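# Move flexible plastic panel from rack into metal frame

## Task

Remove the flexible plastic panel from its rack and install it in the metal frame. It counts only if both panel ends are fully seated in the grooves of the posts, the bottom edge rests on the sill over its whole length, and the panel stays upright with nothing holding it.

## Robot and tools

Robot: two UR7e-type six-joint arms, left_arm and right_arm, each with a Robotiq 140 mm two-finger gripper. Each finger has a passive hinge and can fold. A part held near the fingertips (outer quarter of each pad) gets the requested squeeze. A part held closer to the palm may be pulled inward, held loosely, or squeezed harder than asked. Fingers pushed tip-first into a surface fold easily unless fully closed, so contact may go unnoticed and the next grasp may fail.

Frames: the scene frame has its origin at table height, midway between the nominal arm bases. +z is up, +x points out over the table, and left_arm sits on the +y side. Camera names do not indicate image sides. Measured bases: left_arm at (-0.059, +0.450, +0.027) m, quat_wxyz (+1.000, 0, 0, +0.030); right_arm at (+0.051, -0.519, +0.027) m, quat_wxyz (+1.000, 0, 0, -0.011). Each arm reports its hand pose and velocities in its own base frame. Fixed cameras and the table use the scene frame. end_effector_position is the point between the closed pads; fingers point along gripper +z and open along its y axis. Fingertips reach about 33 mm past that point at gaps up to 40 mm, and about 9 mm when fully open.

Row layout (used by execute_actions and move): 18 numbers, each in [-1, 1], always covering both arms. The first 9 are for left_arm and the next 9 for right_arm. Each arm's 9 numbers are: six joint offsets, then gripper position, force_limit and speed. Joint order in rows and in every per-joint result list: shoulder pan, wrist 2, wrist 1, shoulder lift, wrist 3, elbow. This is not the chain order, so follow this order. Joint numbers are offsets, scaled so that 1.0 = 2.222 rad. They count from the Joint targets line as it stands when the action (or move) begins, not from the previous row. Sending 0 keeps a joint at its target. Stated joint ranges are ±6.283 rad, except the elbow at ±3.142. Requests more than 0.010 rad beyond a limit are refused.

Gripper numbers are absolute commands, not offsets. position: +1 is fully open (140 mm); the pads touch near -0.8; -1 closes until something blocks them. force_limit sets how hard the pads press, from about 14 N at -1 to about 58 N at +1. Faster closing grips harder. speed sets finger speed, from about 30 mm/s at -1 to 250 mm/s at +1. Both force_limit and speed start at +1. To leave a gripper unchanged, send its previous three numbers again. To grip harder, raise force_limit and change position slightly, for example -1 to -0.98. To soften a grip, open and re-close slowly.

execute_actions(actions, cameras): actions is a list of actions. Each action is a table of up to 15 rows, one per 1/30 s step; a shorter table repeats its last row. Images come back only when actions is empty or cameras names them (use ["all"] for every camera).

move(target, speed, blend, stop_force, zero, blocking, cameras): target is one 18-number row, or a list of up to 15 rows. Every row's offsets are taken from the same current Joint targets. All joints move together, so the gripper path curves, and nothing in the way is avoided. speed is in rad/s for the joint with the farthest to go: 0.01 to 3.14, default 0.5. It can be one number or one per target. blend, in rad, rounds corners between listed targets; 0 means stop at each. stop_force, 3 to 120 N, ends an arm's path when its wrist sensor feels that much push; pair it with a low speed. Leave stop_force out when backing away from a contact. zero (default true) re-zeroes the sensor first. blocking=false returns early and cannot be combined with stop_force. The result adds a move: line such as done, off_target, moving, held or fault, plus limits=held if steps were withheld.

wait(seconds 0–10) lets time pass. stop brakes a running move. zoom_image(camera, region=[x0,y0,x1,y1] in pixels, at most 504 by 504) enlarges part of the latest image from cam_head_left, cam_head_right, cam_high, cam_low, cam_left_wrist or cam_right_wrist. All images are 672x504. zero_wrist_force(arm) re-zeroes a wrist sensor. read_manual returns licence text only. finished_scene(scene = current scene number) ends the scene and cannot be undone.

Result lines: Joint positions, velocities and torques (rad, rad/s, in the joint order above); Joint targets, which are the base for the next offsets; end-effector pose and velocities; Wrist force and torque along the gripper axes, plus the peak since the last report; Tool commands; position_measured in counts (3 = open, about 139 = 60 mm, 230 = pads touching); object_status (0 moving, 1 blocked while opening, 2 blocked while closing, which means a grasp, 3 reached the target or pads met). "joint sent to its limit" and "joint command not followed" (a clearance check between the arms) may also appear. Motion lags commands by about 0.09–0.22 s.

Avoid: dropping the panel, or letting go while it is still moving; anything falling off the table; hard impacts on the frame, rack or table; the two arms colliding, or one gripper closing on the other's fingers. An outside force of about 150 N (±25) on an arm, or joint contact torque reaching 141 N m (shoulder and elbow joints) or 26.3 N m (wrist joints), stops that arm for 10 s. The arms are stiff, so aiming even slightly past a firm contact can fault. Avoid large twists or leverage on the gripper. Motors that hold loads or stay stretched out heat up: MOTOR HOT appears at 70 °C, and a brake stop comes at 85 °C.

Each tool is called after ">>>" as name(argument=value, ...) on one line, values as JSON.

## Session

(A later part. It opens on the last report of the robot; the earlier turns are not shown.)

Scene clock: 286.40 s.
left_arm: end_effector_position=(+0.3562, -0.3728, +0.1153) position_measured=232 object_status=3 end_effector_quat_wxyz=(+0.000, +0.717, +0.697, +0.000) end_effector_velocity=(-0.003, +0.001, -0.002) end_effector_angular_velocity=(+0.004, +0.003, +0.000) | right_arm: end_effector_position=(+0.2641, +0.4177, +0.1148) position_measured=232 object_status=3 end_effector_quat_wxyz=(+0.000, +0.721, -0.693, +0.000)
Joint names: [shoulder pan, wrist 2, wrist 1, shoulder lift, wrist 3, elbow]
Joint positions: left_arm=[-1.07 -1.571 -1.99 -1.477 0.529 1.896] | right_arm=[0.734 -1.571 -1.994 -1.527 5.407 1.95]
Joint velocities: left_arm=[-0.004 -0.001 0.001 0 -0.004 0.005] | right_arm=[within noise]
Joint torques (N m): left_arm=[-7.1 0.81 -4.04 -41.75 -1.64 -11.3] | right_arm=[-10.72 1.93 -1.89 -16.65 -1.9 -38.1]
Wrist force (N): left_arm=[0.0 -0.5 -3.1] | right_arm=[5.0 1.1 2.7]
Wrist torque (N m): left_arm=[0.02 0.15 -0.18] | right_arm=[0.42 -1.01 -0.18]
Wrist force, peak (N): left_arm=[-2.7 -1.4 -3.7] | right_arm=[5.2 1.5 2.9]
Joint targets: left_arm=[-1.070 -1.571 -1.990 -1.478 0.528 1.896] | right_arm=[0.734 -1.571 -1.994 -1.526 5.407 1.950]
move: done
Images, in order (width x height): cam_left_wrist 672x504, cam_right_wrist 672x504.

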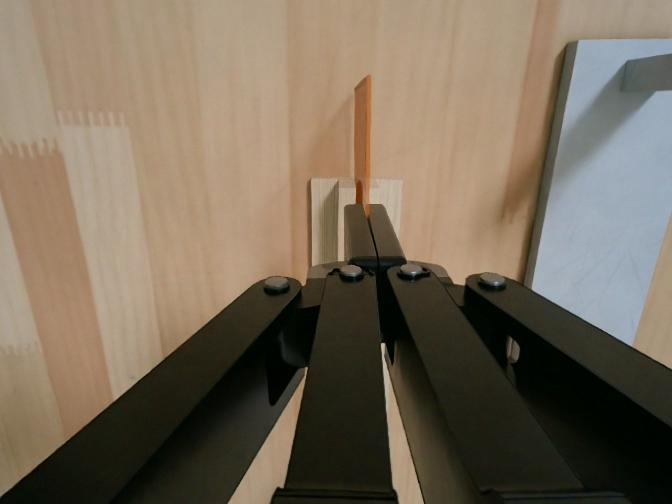

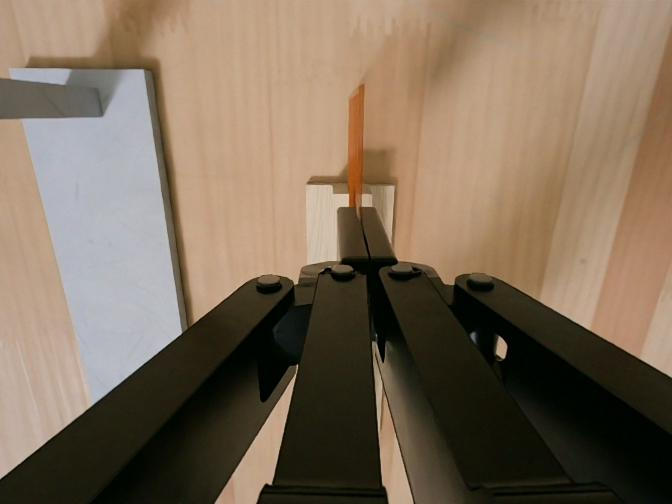

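>>> move(target=[0, 0, 0.053693, -0.017456, 0, -0.036236, -1.0, 1.0, -1.0, 0, 0, 0.054742, -0.017890, 0, -0.036852, -1.0, 1.0, -1.0], speed=0.08, cameras=["cam_left_wrist", "cam_right_wrist", "cam_low"])

>>> zoom_image(camera="cam_low", region=[280, 170, 380, 270])

Scene clock: 314.70 s.
left_arm: end_effector_position=(+0.3559, -0.3728, +0.1601) position_measured=232 object_status=3 end_effector_quat_wxyz=(+0.000, +0.717, +0.697, +0.000) | right_arm: end_effector_position=(+0.2644, +0.4177, +0.1597) position_measured=232 object_status=3 end_effector_quat_wxyz=(+0.000, +0.721, -0.693, +0.000)
Joint names: [shoulder pan, wrist 2, wrist 1, shoulder lift, wrist 3, elbow]
Joint positions: left_arm=[-1.07 -1.571 -1.871 -1.516 0.528 1.816] | right_arm=[0.734 -1.571 -1.873 -1.566 5.407 1.868]
Joint torques (N m): left_arm=[-2.92 0.78 -1.38 -42.26 -1.49 -35.04] | right_arm=[-6.67 1.96 -1.92 -30.75 -1.76 -38.48]
Wrist force (N): left_arm=[-0.9 -0.6 -1.9] | right_arm=[4.4 1.2 3.6]
Wrist torque (N m): left_arm=[0.02 0.16 -0.17] | right_arm=[0.49 -1.03 -0.17]
Wrist force, peak (N): left_arm=[4.2 -0.7 -2.2] | right_arm=[8.4 1.3 4.1]
Joint targets: left_arm=[-1.070 -1.571 -1.871 -1.516 0.528 1.815] | right_arm=[0.734 -1.571 -1.872 -1.566 5.407 1.868]
move: done
Images, in order (width x height): cam_low 672x504, cam_left_wrist 672x504, cam_right_wrist 672x504.

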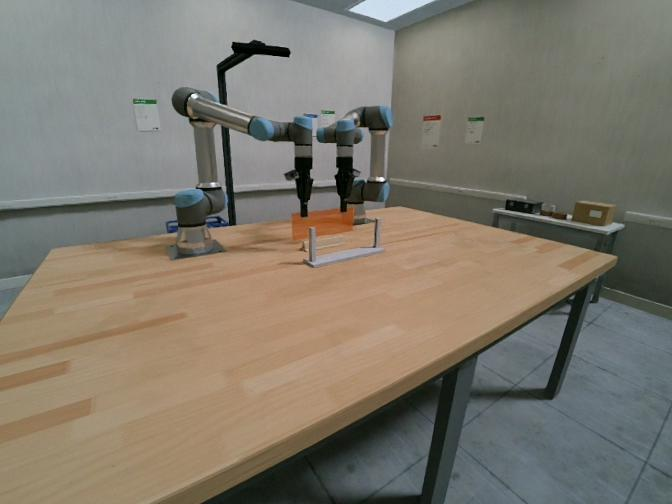

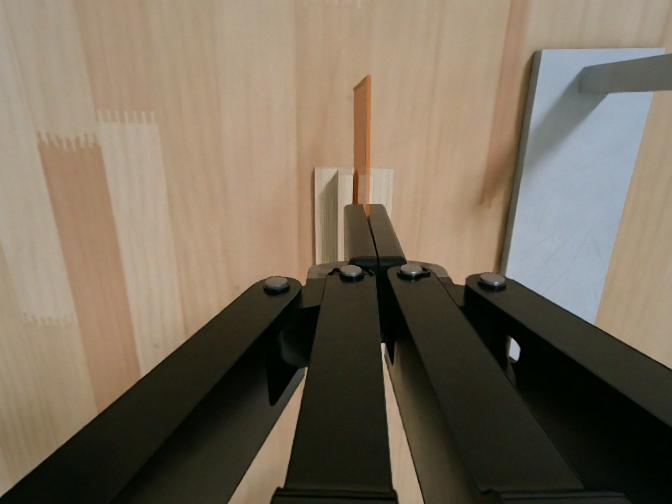

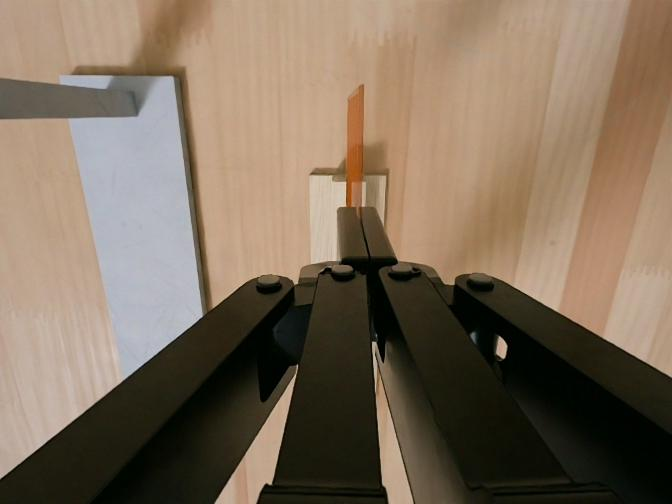

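Scaled by 5.040 from the camera's 672x504 image, which has a finer 960x720 frame.

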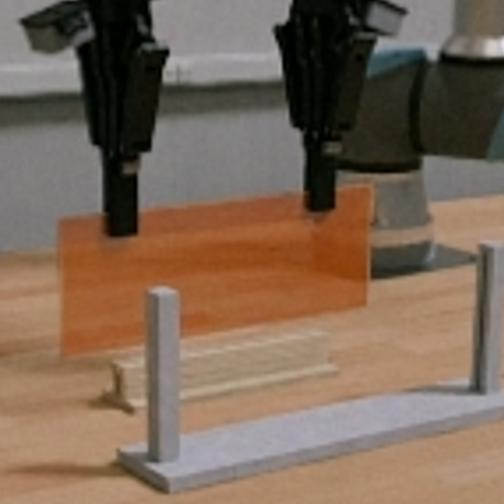

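>>> zoom_image(camera="cam_left_wrist", region=[500, 30, 672, 170])

>>> zoom_image(camera="cam_right_wrist", region=[0, 50, 210, 210])

>>> zoom_image(camera="cam_left_wrist", region=[320, 60, 420, 210])

>>> zoom_image(camera="cam_right_wrist", region=[310, 60, 410, 210])

Scaled by 2.930 from the camera's 672x504 image, which has a finer 960x720 frame.

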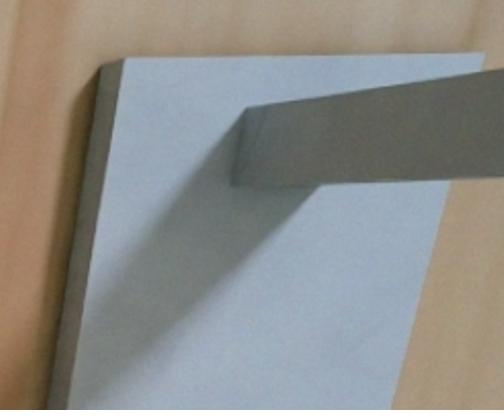

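Scaled by 2.400 from the camera's 672x504 image, which has a finer 960x720 frame.

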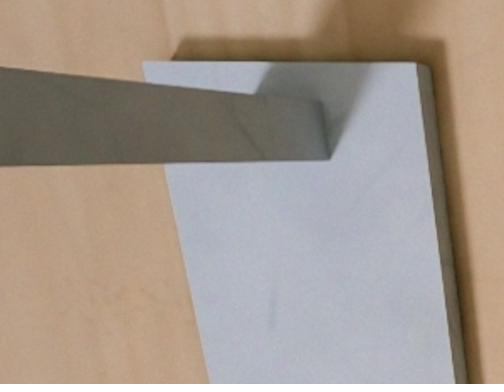

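Scaled by 3.360 from the camera's 672x504 image, which has a finer 960x720 frame.

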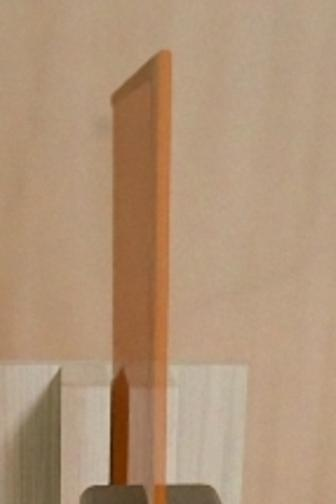

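Scaled by 3.360 from the camera's 672x504 image, which has a finer 960x720 frame.

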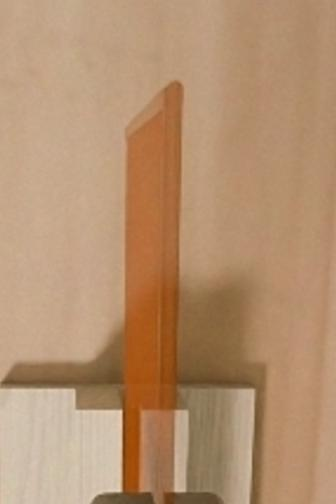

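>>> move(target=[0.014176, 0, 0.001055, 0.013379, 0.104184, -0.014434, -1.0, 1.0, -1.0, -0.008350, 0, 0.000330, 0.014266, -0.098359, -0.014596, -1.0, 1.0, -1.0], speed=0.1, cameras=["cam_left_wrist", "cam_right_wrist", "cam_low"])

>>> zoom_image(camera="cam_low", region=[280, 170, 380, 270])

Scene clock: 348.93 s.
left_arm: end_effector_position=(+0.3740, -0.3724, +0.1603) position_measured=232 object_status=3 end_effector_quat_wxyz=(+0.000, +0.783, +0.622, +0.000) | right_arm: end_effector_position=(+0.2823, +0.4216, +0.1598) position_measured=232 object_status=3 end_effector_quat_wxyz=(+0.000, +0.786, -0.618, +0.000)
Joint names: [shoulder pan, wrist 2, wrist 1, shoulder lift, wrist 3, elbow]
Joint positions: left_arm=[-1.039 -1.571 -1.868 -1.487 0.759 1.783] | right_arm=[0.715 -1.571 -1.871 -1.534 5.188 1.835]
Joint torques (N m): left_arm=[9.63 0.71 -2.29 -18.89 1.41 -38.04] | right_arm=[-8.48 1.82 -2.39 -19.18 -2.15 -39.65]
Wrist force (N): left_arm=[2.8 -1.5 -2.1] | right_arm=[7.4 1.6 4.0]
Wrist torque (N m): left_arm=[-0.04 0.19 -0.37] | right_arm=[0.44 -0.89 -0.06]
Wrist force, peak (N): left_arm=[4.5 -1.2 -2.3] | right_arm=[8.5 1.8 4.0]
Joint targets: left_arm=[-1.039 -1.571 -1.868 -1.487 0.760 1.783] | right_arm=[0.715 -1.571 -1.871 -1.534 5.188 1.835]
move: done
Images, in order (width x height): cam_low 672x504, cam_left_wrist 672x504, cam_right_wrist 672x504.

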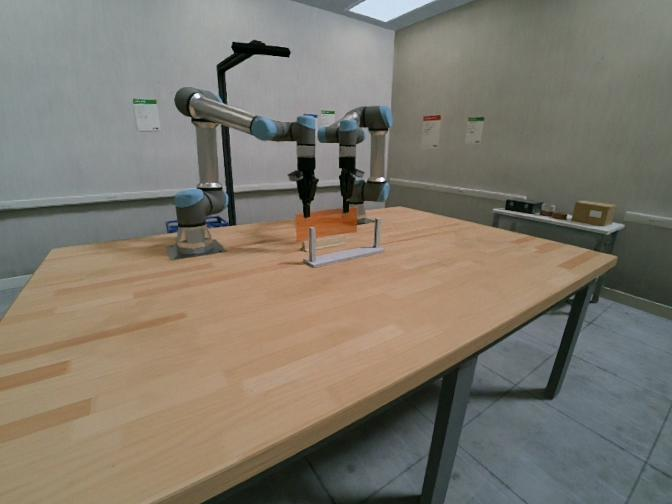

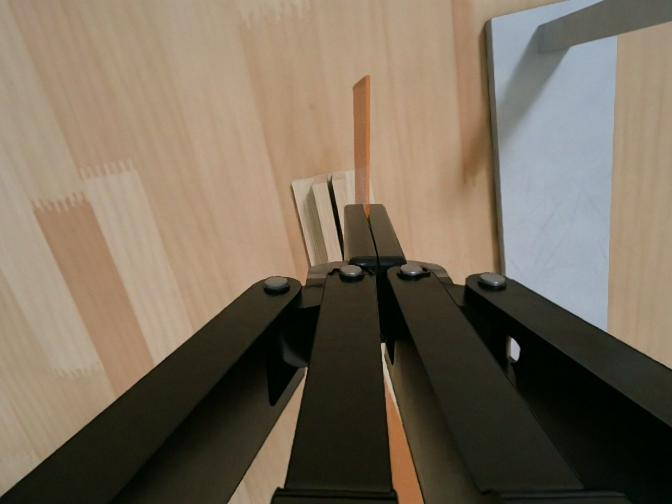

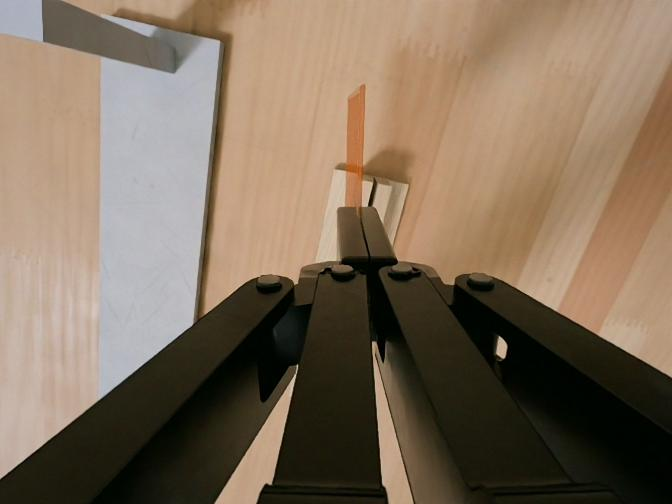

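Scaled by 5.040 from the camera's 672x504 image, which has a finer 960x720 frame.

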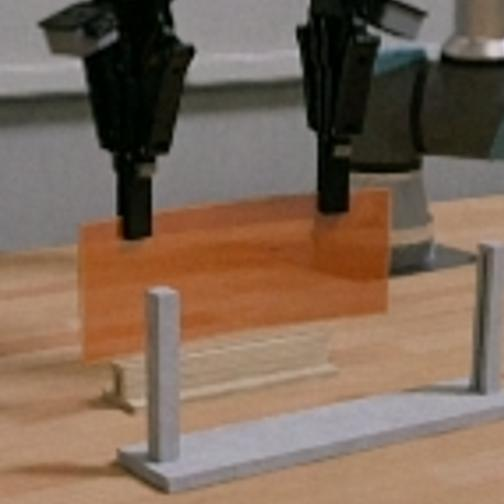

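>>> move(target=[0.044662, 0, 0.008446, 0.052532, 0.161673, -0.060978, -1.0, 1.0, -1.0, -0.030369, 0, 0.004914, 0.048312, -0.147380, -0.053227, -1.0, 1.0, -1.0], speed=0.12, cameras=["cam_left_wrist", "cam_right_wrist", "cam_low"])

>>> zoom_image(camera="cam_low", region=[280, 170, 400, 270])

Scene clock: 375.30 s.
left_arm: end_effector_position=(+0.4392, -0.3749, +0.1603) position_measured=232 object_status=3 end_effector_quat_wxyz=(+0.000, +0.857, +0.516, +0.000) | right_arm: end_effector_position=(+0.3473, +0.4298, +0.1598) position_measured=232 object_status=3 end_effector_quat_wxyz=(+0.000, +0.860, -0.511, +0.000)
Joint names: [shoulder pan, wrist 2, wrist 1, shoulder lift, wrist 3, elbow]
Joint positions: left_arm=[-0.94 -1.571 -1.849 -1.37 1.119 1.648] | right_arm=[0.648 -1.571 -1.861 -1.427 4.861 1.717]
Joint torques (N m): left_arm=[11.12 -1.59 -1.46 -24.37 1.6 -37.1] | right_arm=[-9.24 1.84 -1.75 -24.38 -2.25 -39.55]
Wrist force (N): left_arm=[-1.4 -0.5 -1.7] | right_arm=[4.1 1.0 3.9]
Wrist torque (N m): left_arm=[0.08 0.44 -0.56] | right_arm=[0.39 -0.84 0.12]
Wrist force, peak (N): left_arm=[9.9 -3.9 -2.2] | right_arm=[13.1 3.7 3.9]
Joint targets: left_arm=[-0.939 -1.571 -1.849 -1.370 1.119 1.648] | right_arm=[0.648 -1.571 -1.860 -1.427 4.861 1.717]
move: done
Images, in order (width x height): cam_low 672x504, cam_left_wrist 672x504, cam_right_wrist 672x504.

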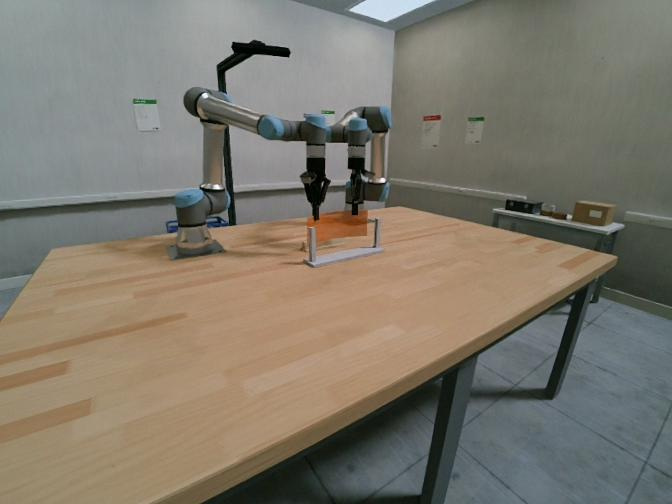

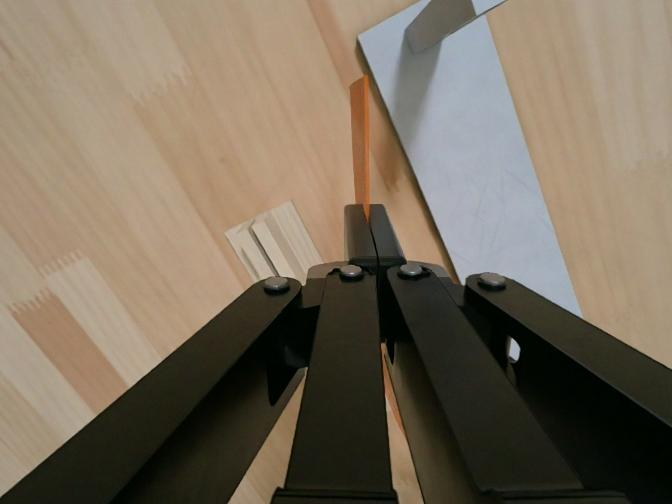

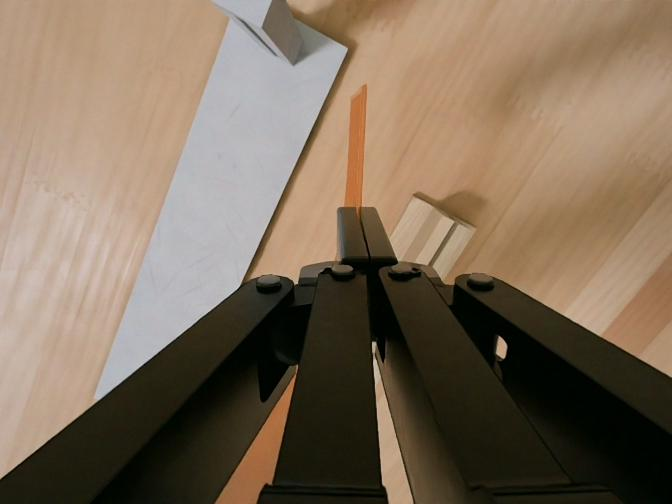

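Scaled by 4.200 from the camera's 672x504 image, which has a finer 960x720 frame.

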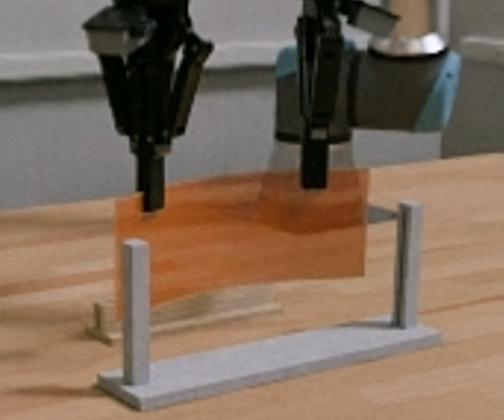

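>>> zoom_image(camera="cam_left_wrist", region=[340, 0, 520, 120])

>>> zoom_image(camera="cam_right_wrist", region=[200, 0, 400, 130])

>>> zoom_image(camera="cam_left_wrist", region=[340, 60, 480, 300])

>>> zoom_image(camera="cam_right_wrist", region=[90, 10, 370, 290])

Scaled by 2.800 from the camera's 672x504 image, which has a finer 960x720 frame.

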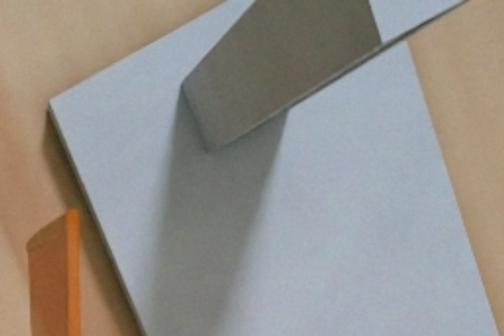

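Scaled by 2.520 from the camera's 672x504 image, which has a finer 960x720 frame.

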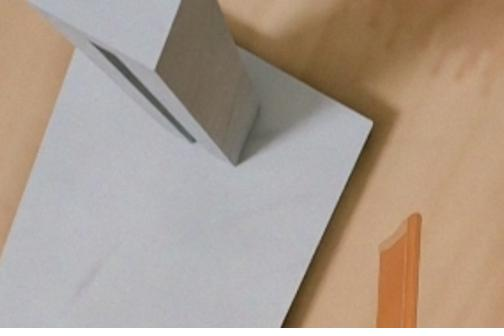

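Scaled by 2.100 from the camera's 672x504 image, which has a finer 960x720 frame.

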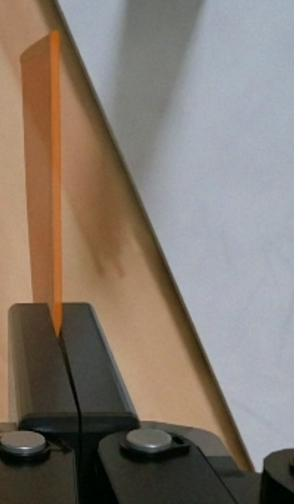

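Scaled by 1.800 from the camera's 672x504 image, which has a finer 960x720 frame.

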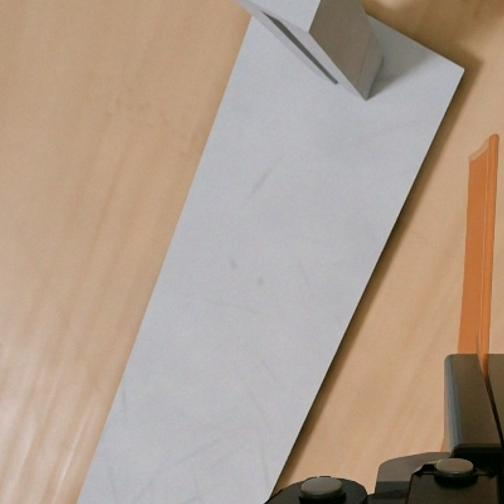

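>>> move(target=[0.019558, 0, -0.020420, 0.035576, 0.053762, -0.015156, -1.0, 1.0, -1.0, -0.012979, 0, -0.024175, 0.029966, -0.032781, -0.005792, -1.0, 1.0, -1.0], speed=0.06, cameras=["cam_left_wrist", "cam_right_wrist", "cam_low", "cam_high"])

>>> zoom_image(camera="cam_left_wrist", region=[330, 0, 510, 130])

>>> zoom_image(camera="cam_right_wrist", region=[230, 0, 410, 130])

>>> zoom_image(camera="cam_low", region=[280, 170, 400, 270])

>>> zoom_image(camera="cam_high", region=[330, 190, 450, 360])

Scene clock: 418.57 s.
left_arm: end_effector_position=(+0.4721, -0.3768, +0.1354) position_measured=232 object_status=3 end_effector_quat_wxyz=(+0.000, +0.876, +0.483, +0.000) | right_arm: end_effector_position=(+0.3768, +0.4320, +0.1349) position_measured=232 object_status=3 end_effector_quat_wxyz=(+0.000, +0.871, -0.491, +0.000)
Joint names: [shoulder pan, wrist 2, wrist 1, shoulder lift, wrist 3, elbow]
Joint positions: left_arm=[-0.896 -1.571 -1.895 -1.291 1.238 1.614] | right_arm=[0.619 -1.571 -1.914 -1.361 4.788 1.704]
Joint torques (N m): left_arm=[11.88 0.31 -3.8 -28.89 1.86 -35.9] | right_arm=[-11.04 1.91 -5.24 -27.18 -1.97 -38.59]
Wrist force (N): left_arm=[-2.8 -0.3 -1.4] | right_arm=[3.4 0.1 4.1]
Wrist torque (N m): left_arm=[0.00 0.47 -0.66] | right_arm=[0.35 -0.94 0.20]
Wrist force, peak (N): left_arm=[-2.8 -0.3 -1.4] | right_arm=[5.5 1.3 3.9]
Joint targets: left_arm=[-0.896 -1.571 -1.895 -1.291 1.238 1.614] | right_arm=[0.619 -1.571 -1.914 -1.360 4.788 1.704]
move: done
Images, in order (width x height): cam_high 672x504, cam_low 672x504, cam_left_wrist 672x504, cam_right_wrist 672x504.

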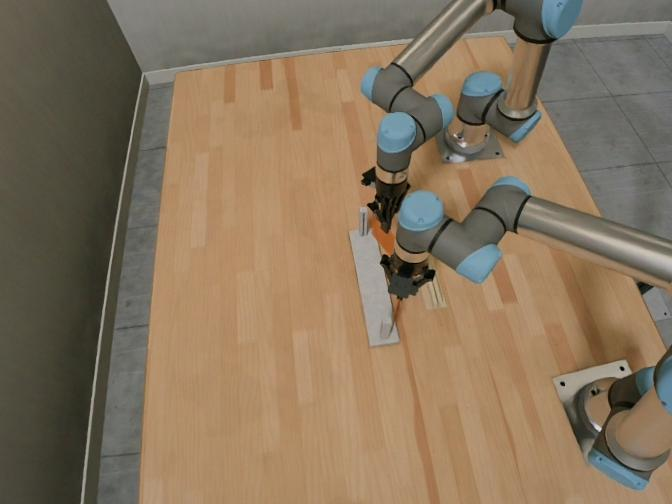

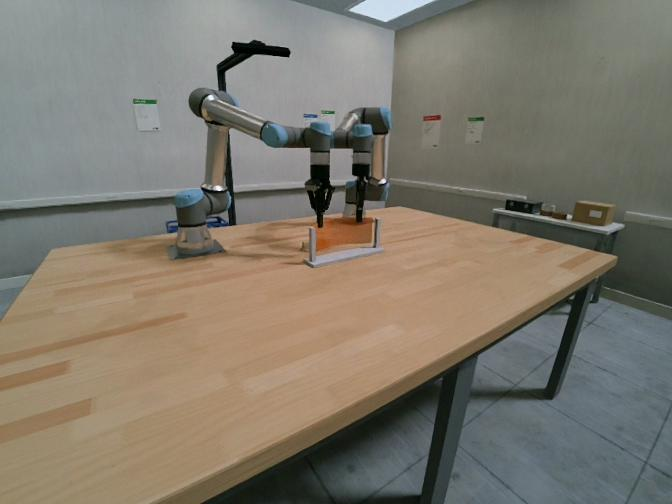

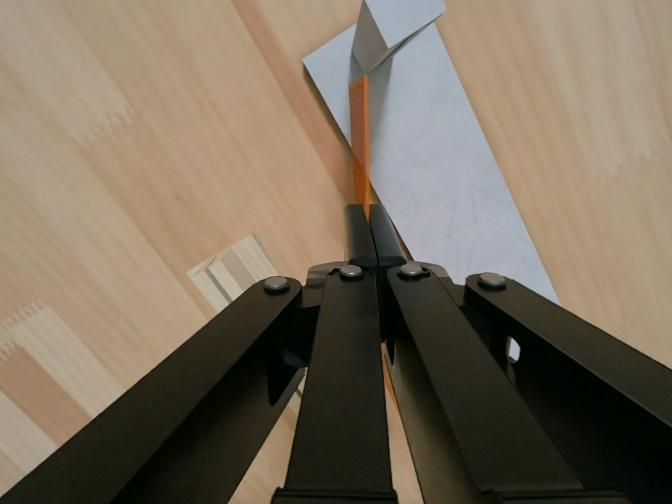

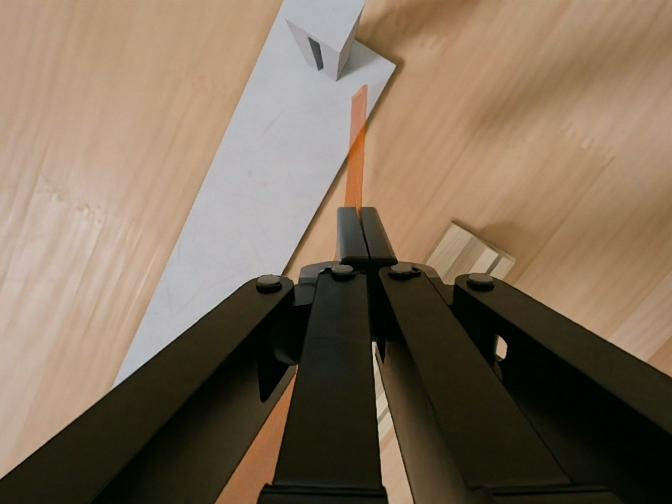

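Scaled by 2.800 from the camera's 672x504 image, which has a finer 960x720 frame.

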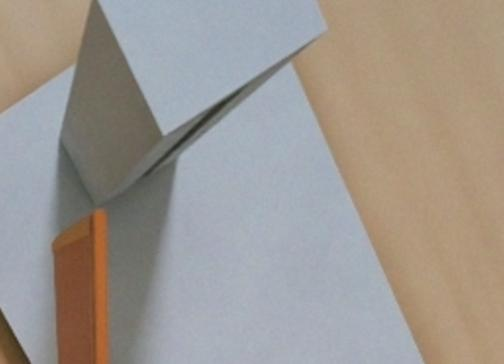

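Scaled by 2.800 from the camera's 672x504 image, which has a finer 960x720 frame.

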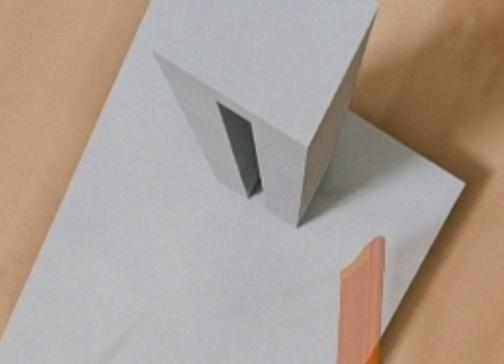

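Scaled by 4.200 from the camera's 672x504 image, which has a finer 960x720 frame.

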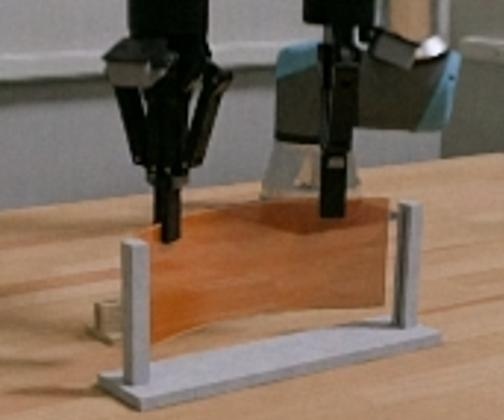

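Scaled by 2.965 from the camera's 672x504 image, which has a finer 960x720 frame.

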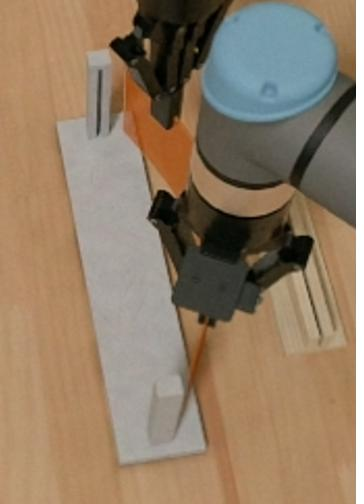

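>>> move(target=[0.012308, 0, -0.002460, 0.021138, 0.012308, -0.018678, -1.0, 1.0, -1.0, -0.009887, 0, -0.004807, 0.018787, -0.009887, -0.013980, -1.0, 1.0, -1.0], speed=0.03, stop_force=12, cameras=["cam_left_wrist", "cam_right_wrist", "cam_low"])

>>> zoom_image(camera="cam_left_wrist", region=[290, 0, 450, 115])

>>> zoom_image(camera="cam_right_wrist", region=[270, 0, 430, 115])

>>> zoom_image(camera="cam_low", region=[280, 170, 400, 270])

Scene clock: 452.37 s.
left_arm: end_effector_position=(+0.4942, -0.3777, +0.1273) position_measured=232 object_status=3 end_effector_quat_wxyz=(+0.000, +0.876, +0.483, +0.000) | right_arm: end_effector_position=(+0.3994, +0.4325, +0.1268) position_measured=232 object_status=3 end_effector_quat_wxyz=(+0.000, +0.871, -0.491, +0.000)
Joint names: [shoulder pan, wrist 2, wrist 1, shoulder lift, wrist 3, elbow]
Joint positions: left_arm=[-0.869 -1.571 -1.9 -1.244 1.266 1.573] | right_arm=[0.597 -1.571 -1.925 -1.319 4.766 1.673]
Joint torques (N m): left_arm=[11.77 0.35 -3.78 -29.33 1.88 -34.86] | right_arm=[-10.32 1.47 -4.79 -28.75 -2.23 -38.4]
Wrist force (N): left_arm=[-3.3 -0.1 -1.3] | right_arm=[2.3 -0.2 3.8]
Wrist torque (N m): left_arm=[-0.07 0.40 -0.68] | right_arm=[0.36 -0.89 0.21]
Wrist force, peak (N): left_arm=[-3.5 0.1 -1.7] | right_arm=[3.5 0.4 4.1]
Joint targets: left_arm=[-0.869 -1.571 -1.900 -1.244 1.266 1.573] | right_arm=[0.597 -1.571 -1.925 -1.319 4.766 1.673]
move: done
Images, in order (width x height): cam_low 672x504, cam_left_wrist 672x504, cam_right_wrist 672x504.

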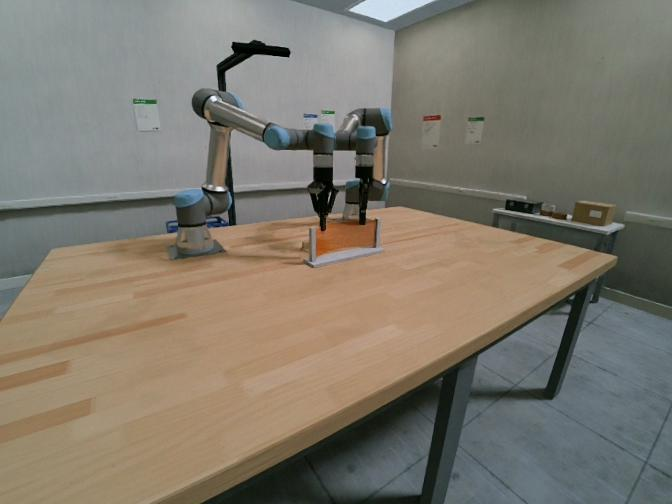

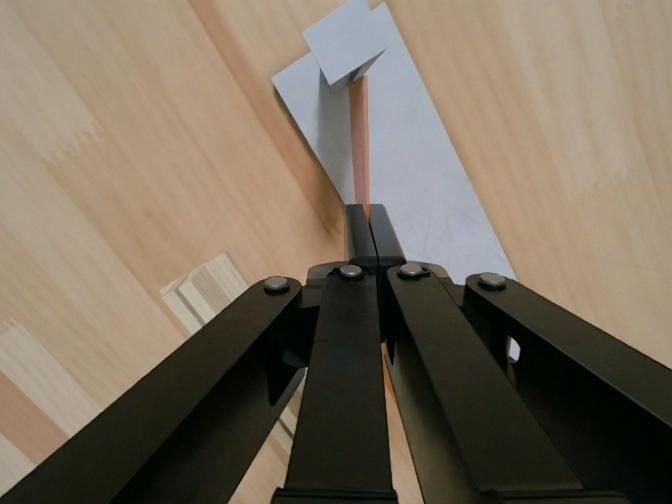

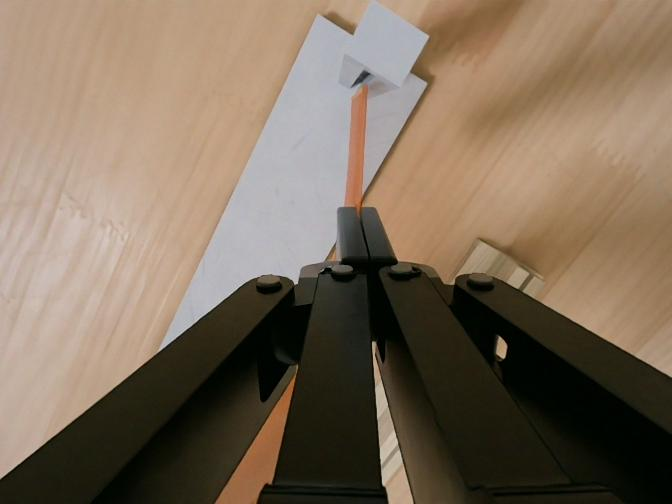

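Scaled by 3.150 from the camera's 672x504 image, which has a finer 960x720 frame.

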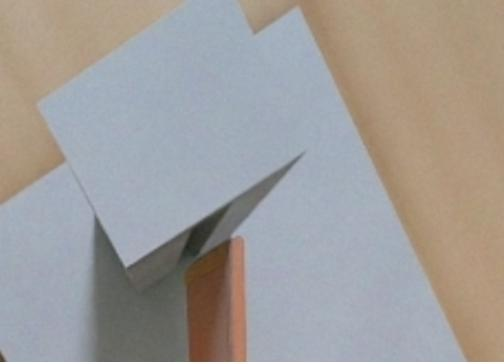

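Scaled by 3.150 from the camera's 672x504 image, which has a finer 960x720 frame.

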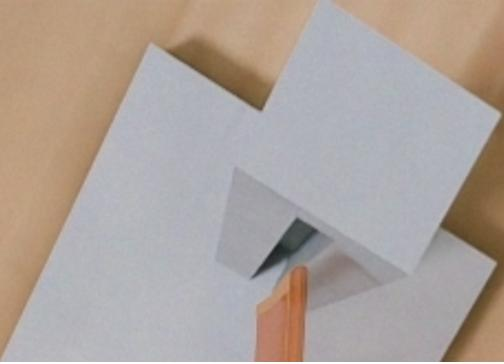

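Scaled by 4.200 from the camera's 672x504 image, which has a finer 960x720 frame.

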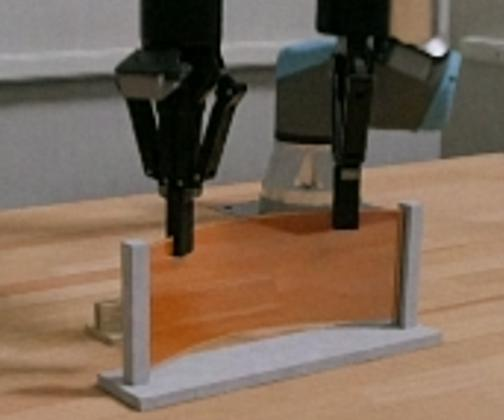

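>>> zoom_image(camera="cam_right_wrist", region=[330, 45, 410, 115])

>>> zoom_image(camera="cam_left_wrist", region=[310, 30, 400, 110])

Scaled by 6.300 from the camera's 672x504 image, which has a finer 960x720 frame.

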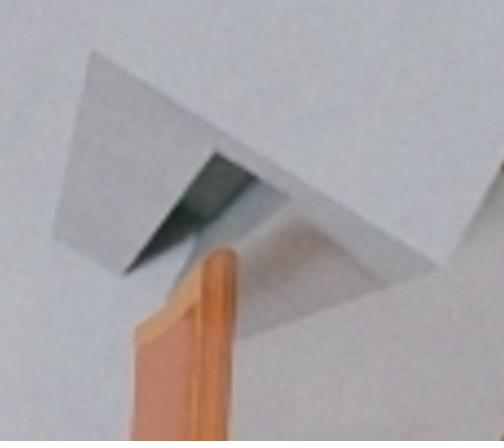

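Scaled by 5.600 from the camera's 672x504 image, which has a finer 960x720 frame.

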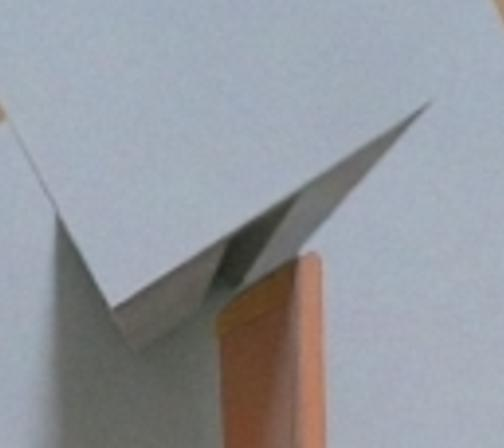

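>>> move(target=[0.000832, 0, 0.000265, 0.000716, -0.022795, -0.000982, -1.0, 1.0, -1.0, -0.002009, 0, 0.000476, 0.001641, 0.010367, -0.002117, -1.0, 1.0, -1.0], speed=0.03, cameras=["cam_left_wrist", "cam_right_wrist"])

>>> zoom_image(camera="cam_left_wrist", region=[310, 30, 400, 110])

>>> zoom_image(camera="cam_right_wrist", region=[330, 45, 410, 115])

Scene clock: 507.70 s.
left_arm: end_effector_position=(+0.4954, -0.3774, +0.1273) position_measured=232 object_status=3 end_effector_quat_wxyz=(+0.000, +0.863, +0.505, +0.000) | right_arm: end_effector_position=(+0.4027, +0.4316, +0.1268) position_measured=232 object_status=3 end_effector_quat_wxyz=(+0.000, +0.864, -0.503, +0.000)
Joint names: [shoulder pan, wrist 2, wrist 1, shoulder lift, wrist 3, elbow]
Joint positions: left_arm=[-0.867 -1.571 -1.9 -1.242 1.216 1.571] | right_arm=[0.592 -1.571 -1.924 -1.315 4.789 1.668]
Joint torques (N m): left_arm=[11.2 0.28 -1.21 -29.64 -0.82 -35.12] | right_arm=[-10.13 -0.25 -1.4 -29.67 1.59 -38.32]
Wrist force (N): left_arm=[-3.4 0.0 -1.6] | right_arm=[2.6 -0.2 4.0]
Wrist torque (N m): left_arm=[-0.04 0.41 -0.55] | right_arm=[0.36 -0.96 0.04]
Wrist force, peak (N): left_arm=[-3.7 0.1 -1.8] | right_arm=[2.6 -0.1 4.2]
Joint targets: left_arm=[-0.867 -1.571 -1.900 -1.242 1.215 1.570] | right_arm=[0.592 -1.571 -1.924 -1.315 4.789 1.668]
move: done
Images, in order (width x height): cam_left_wrist 672x504, cam_right_wrist 672x504.

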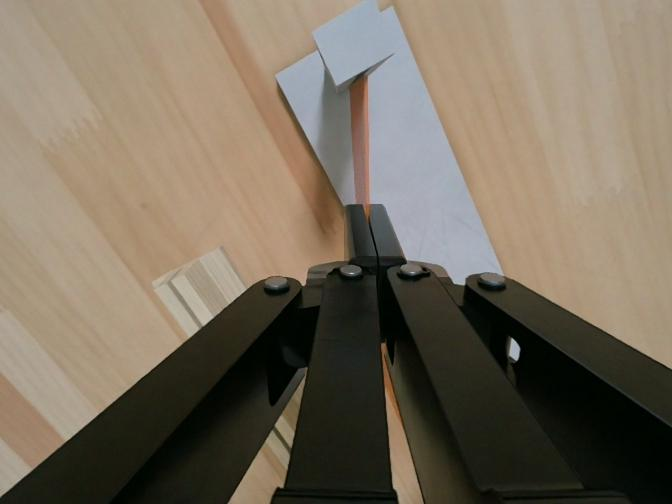

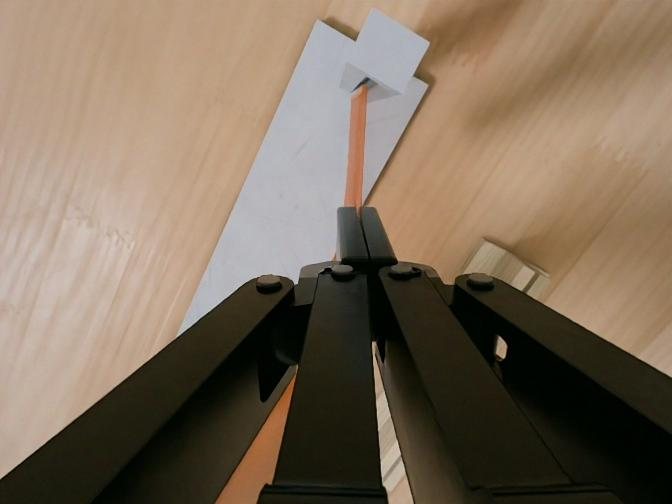

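Scaled by 5.600 from the camera's 672x504 image, which has a finer 960x720 frame.

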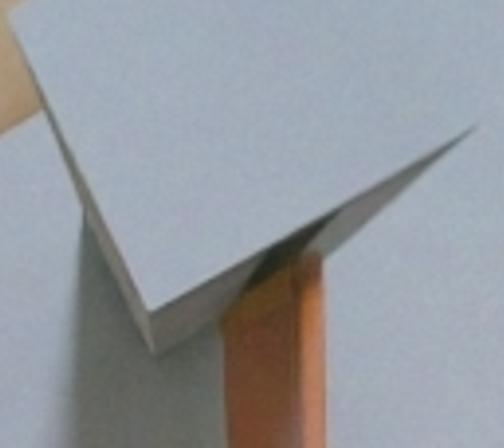

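Scaled by 6.300 from the camera's 672x504 image, which has a finer 960x720 frame.

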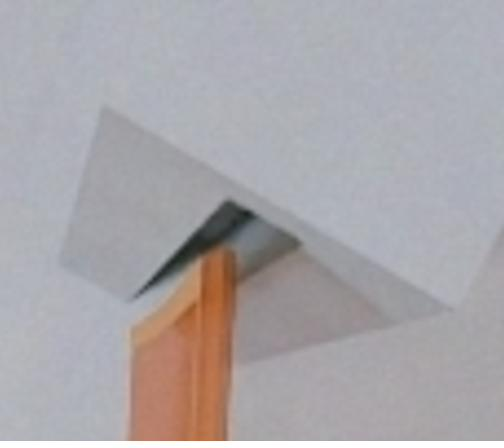

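>>> move(target=[0.004371, 0, 0.001589, 0.004242, -0.049635, -0.005831, -1.0, 1.0, -1.0, -0.003841, 0, 0.001021, 0.003446, 0.050165, -0.004467, -1.0, 1.0, -1.0], speed=0.05, cameras=["cam_left_wrist", "cam_right_wrist", "cam_low"])

>>> zoom_image(camera="cam_left_wrist", region=[310, 30, 400, 110])

>>> zoom_image(camera="cam_right_wrist", region=[330, 45, 410, 115])

>>> zoom_image(camera="cam_low", region=[280, 170, 400, 270])

Scene clock: 540.63 s.
left_arm: end_effector_position=(+0.5018, -0.3758, +0.1273) position_measured=232 object_status=3 end_effector_quat_wxyz=(+0.000, +0.831, +0.556, +0.000) | right_arm: end_effector_position=(+0.4092, +0.4301, +0.1268) position_measured=232 object_status=3 end_effector_quat_wxyz=(+0.000, +0.833, -0.554, +0.000)
Joint names: [shoulder pan, wrist 2, wrist 1, shoulder lift, wrist 3, elbow]
Joint positions: left_arm=[-0.857 -1.571 -1.896 -1.233 1.105 1.558] | right_arm=[0.584 -1.571 -1.922 -1.307 4.9 1.659]
Joint torques (N m): left_arm=[19.41 2.55 0.71 -30.47 -1.34 -33.08] | right_arm=[-14.13 -2.07 -0.91 -29.21 1.26 -37.99]
Wrist force (N): left_arm=[-19.1 0.9 -0.1] | right_arm=[-5.5 0.0 4.8]
Wrist torque (N m): left_arm=[-0.03 0.93 -0.33] | right_arm=[0.39 -1.06 -0.13]
Wrist force, peak (N): left_arm=[-19.2 1.0 0.1] | right_arm=[-5.7 -0.2 5.0]
Joint targets: left_arm=[-0.857 -1.571 -1.896 -1.233 1.105 1.558] | right_arm=[0.584 -1.571 -1.922 -1.307 4.900 1.658]
move: done
Images, in order (width x height): cam_low 672x504, cam_left_wrist 672x504, cam_right_wrist 672x504.

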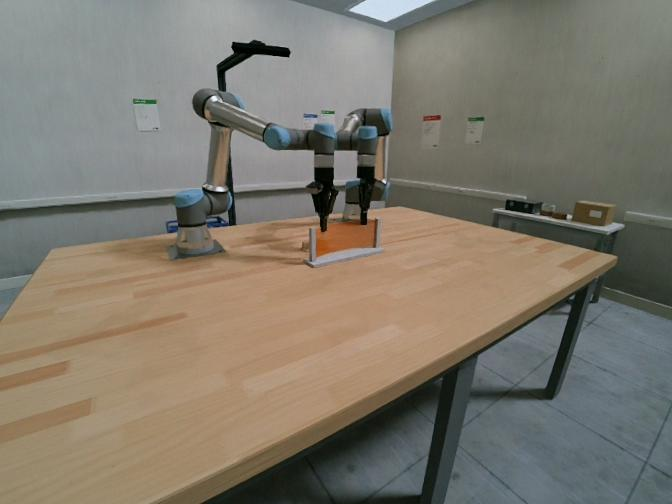

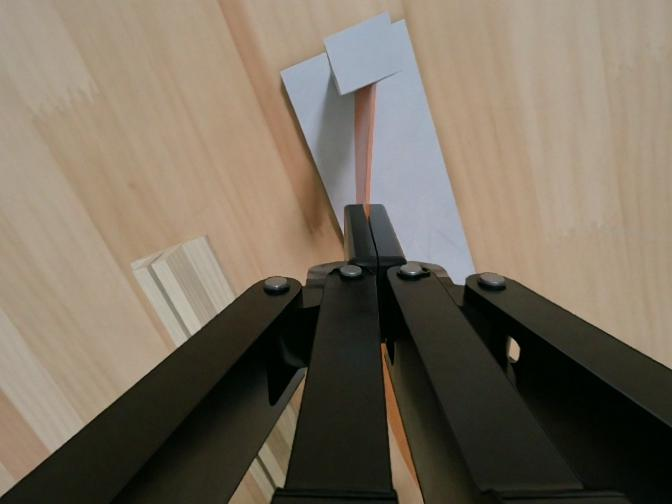

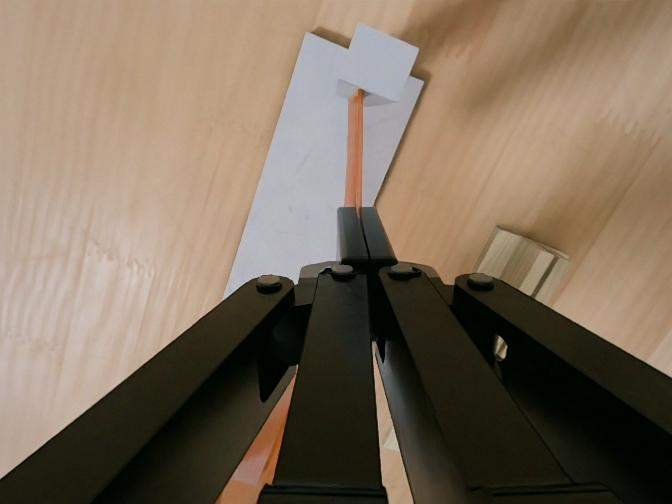

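Scaled by 5.600 from the camera's 672x504 image, which has a finer 960x720 frame.

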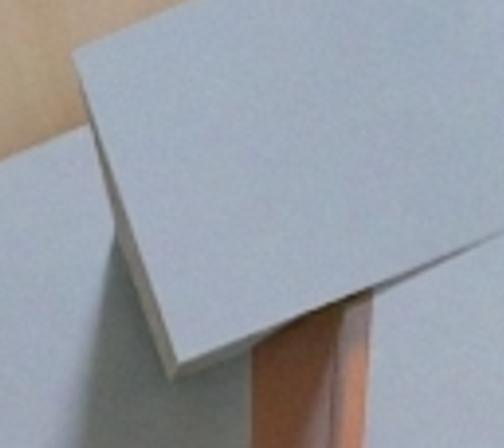

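Scaled by 6.300 from the camera's 672x504 image, which has a finer 960x720 frame.

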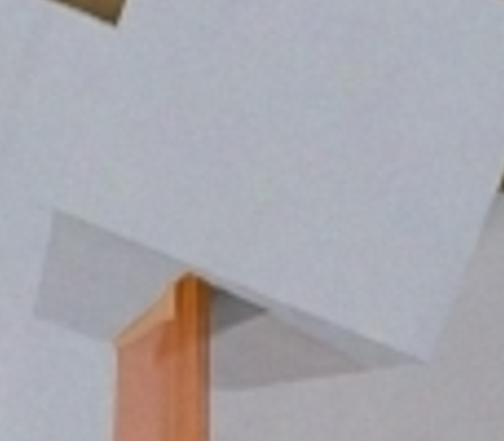

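Scaled by 4.200 from the camera's 672x504 image, which has a finer 960x720 frame.

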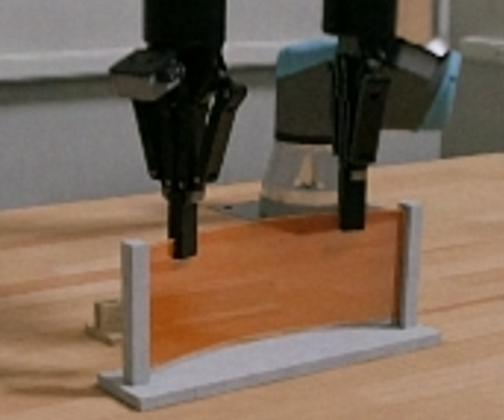

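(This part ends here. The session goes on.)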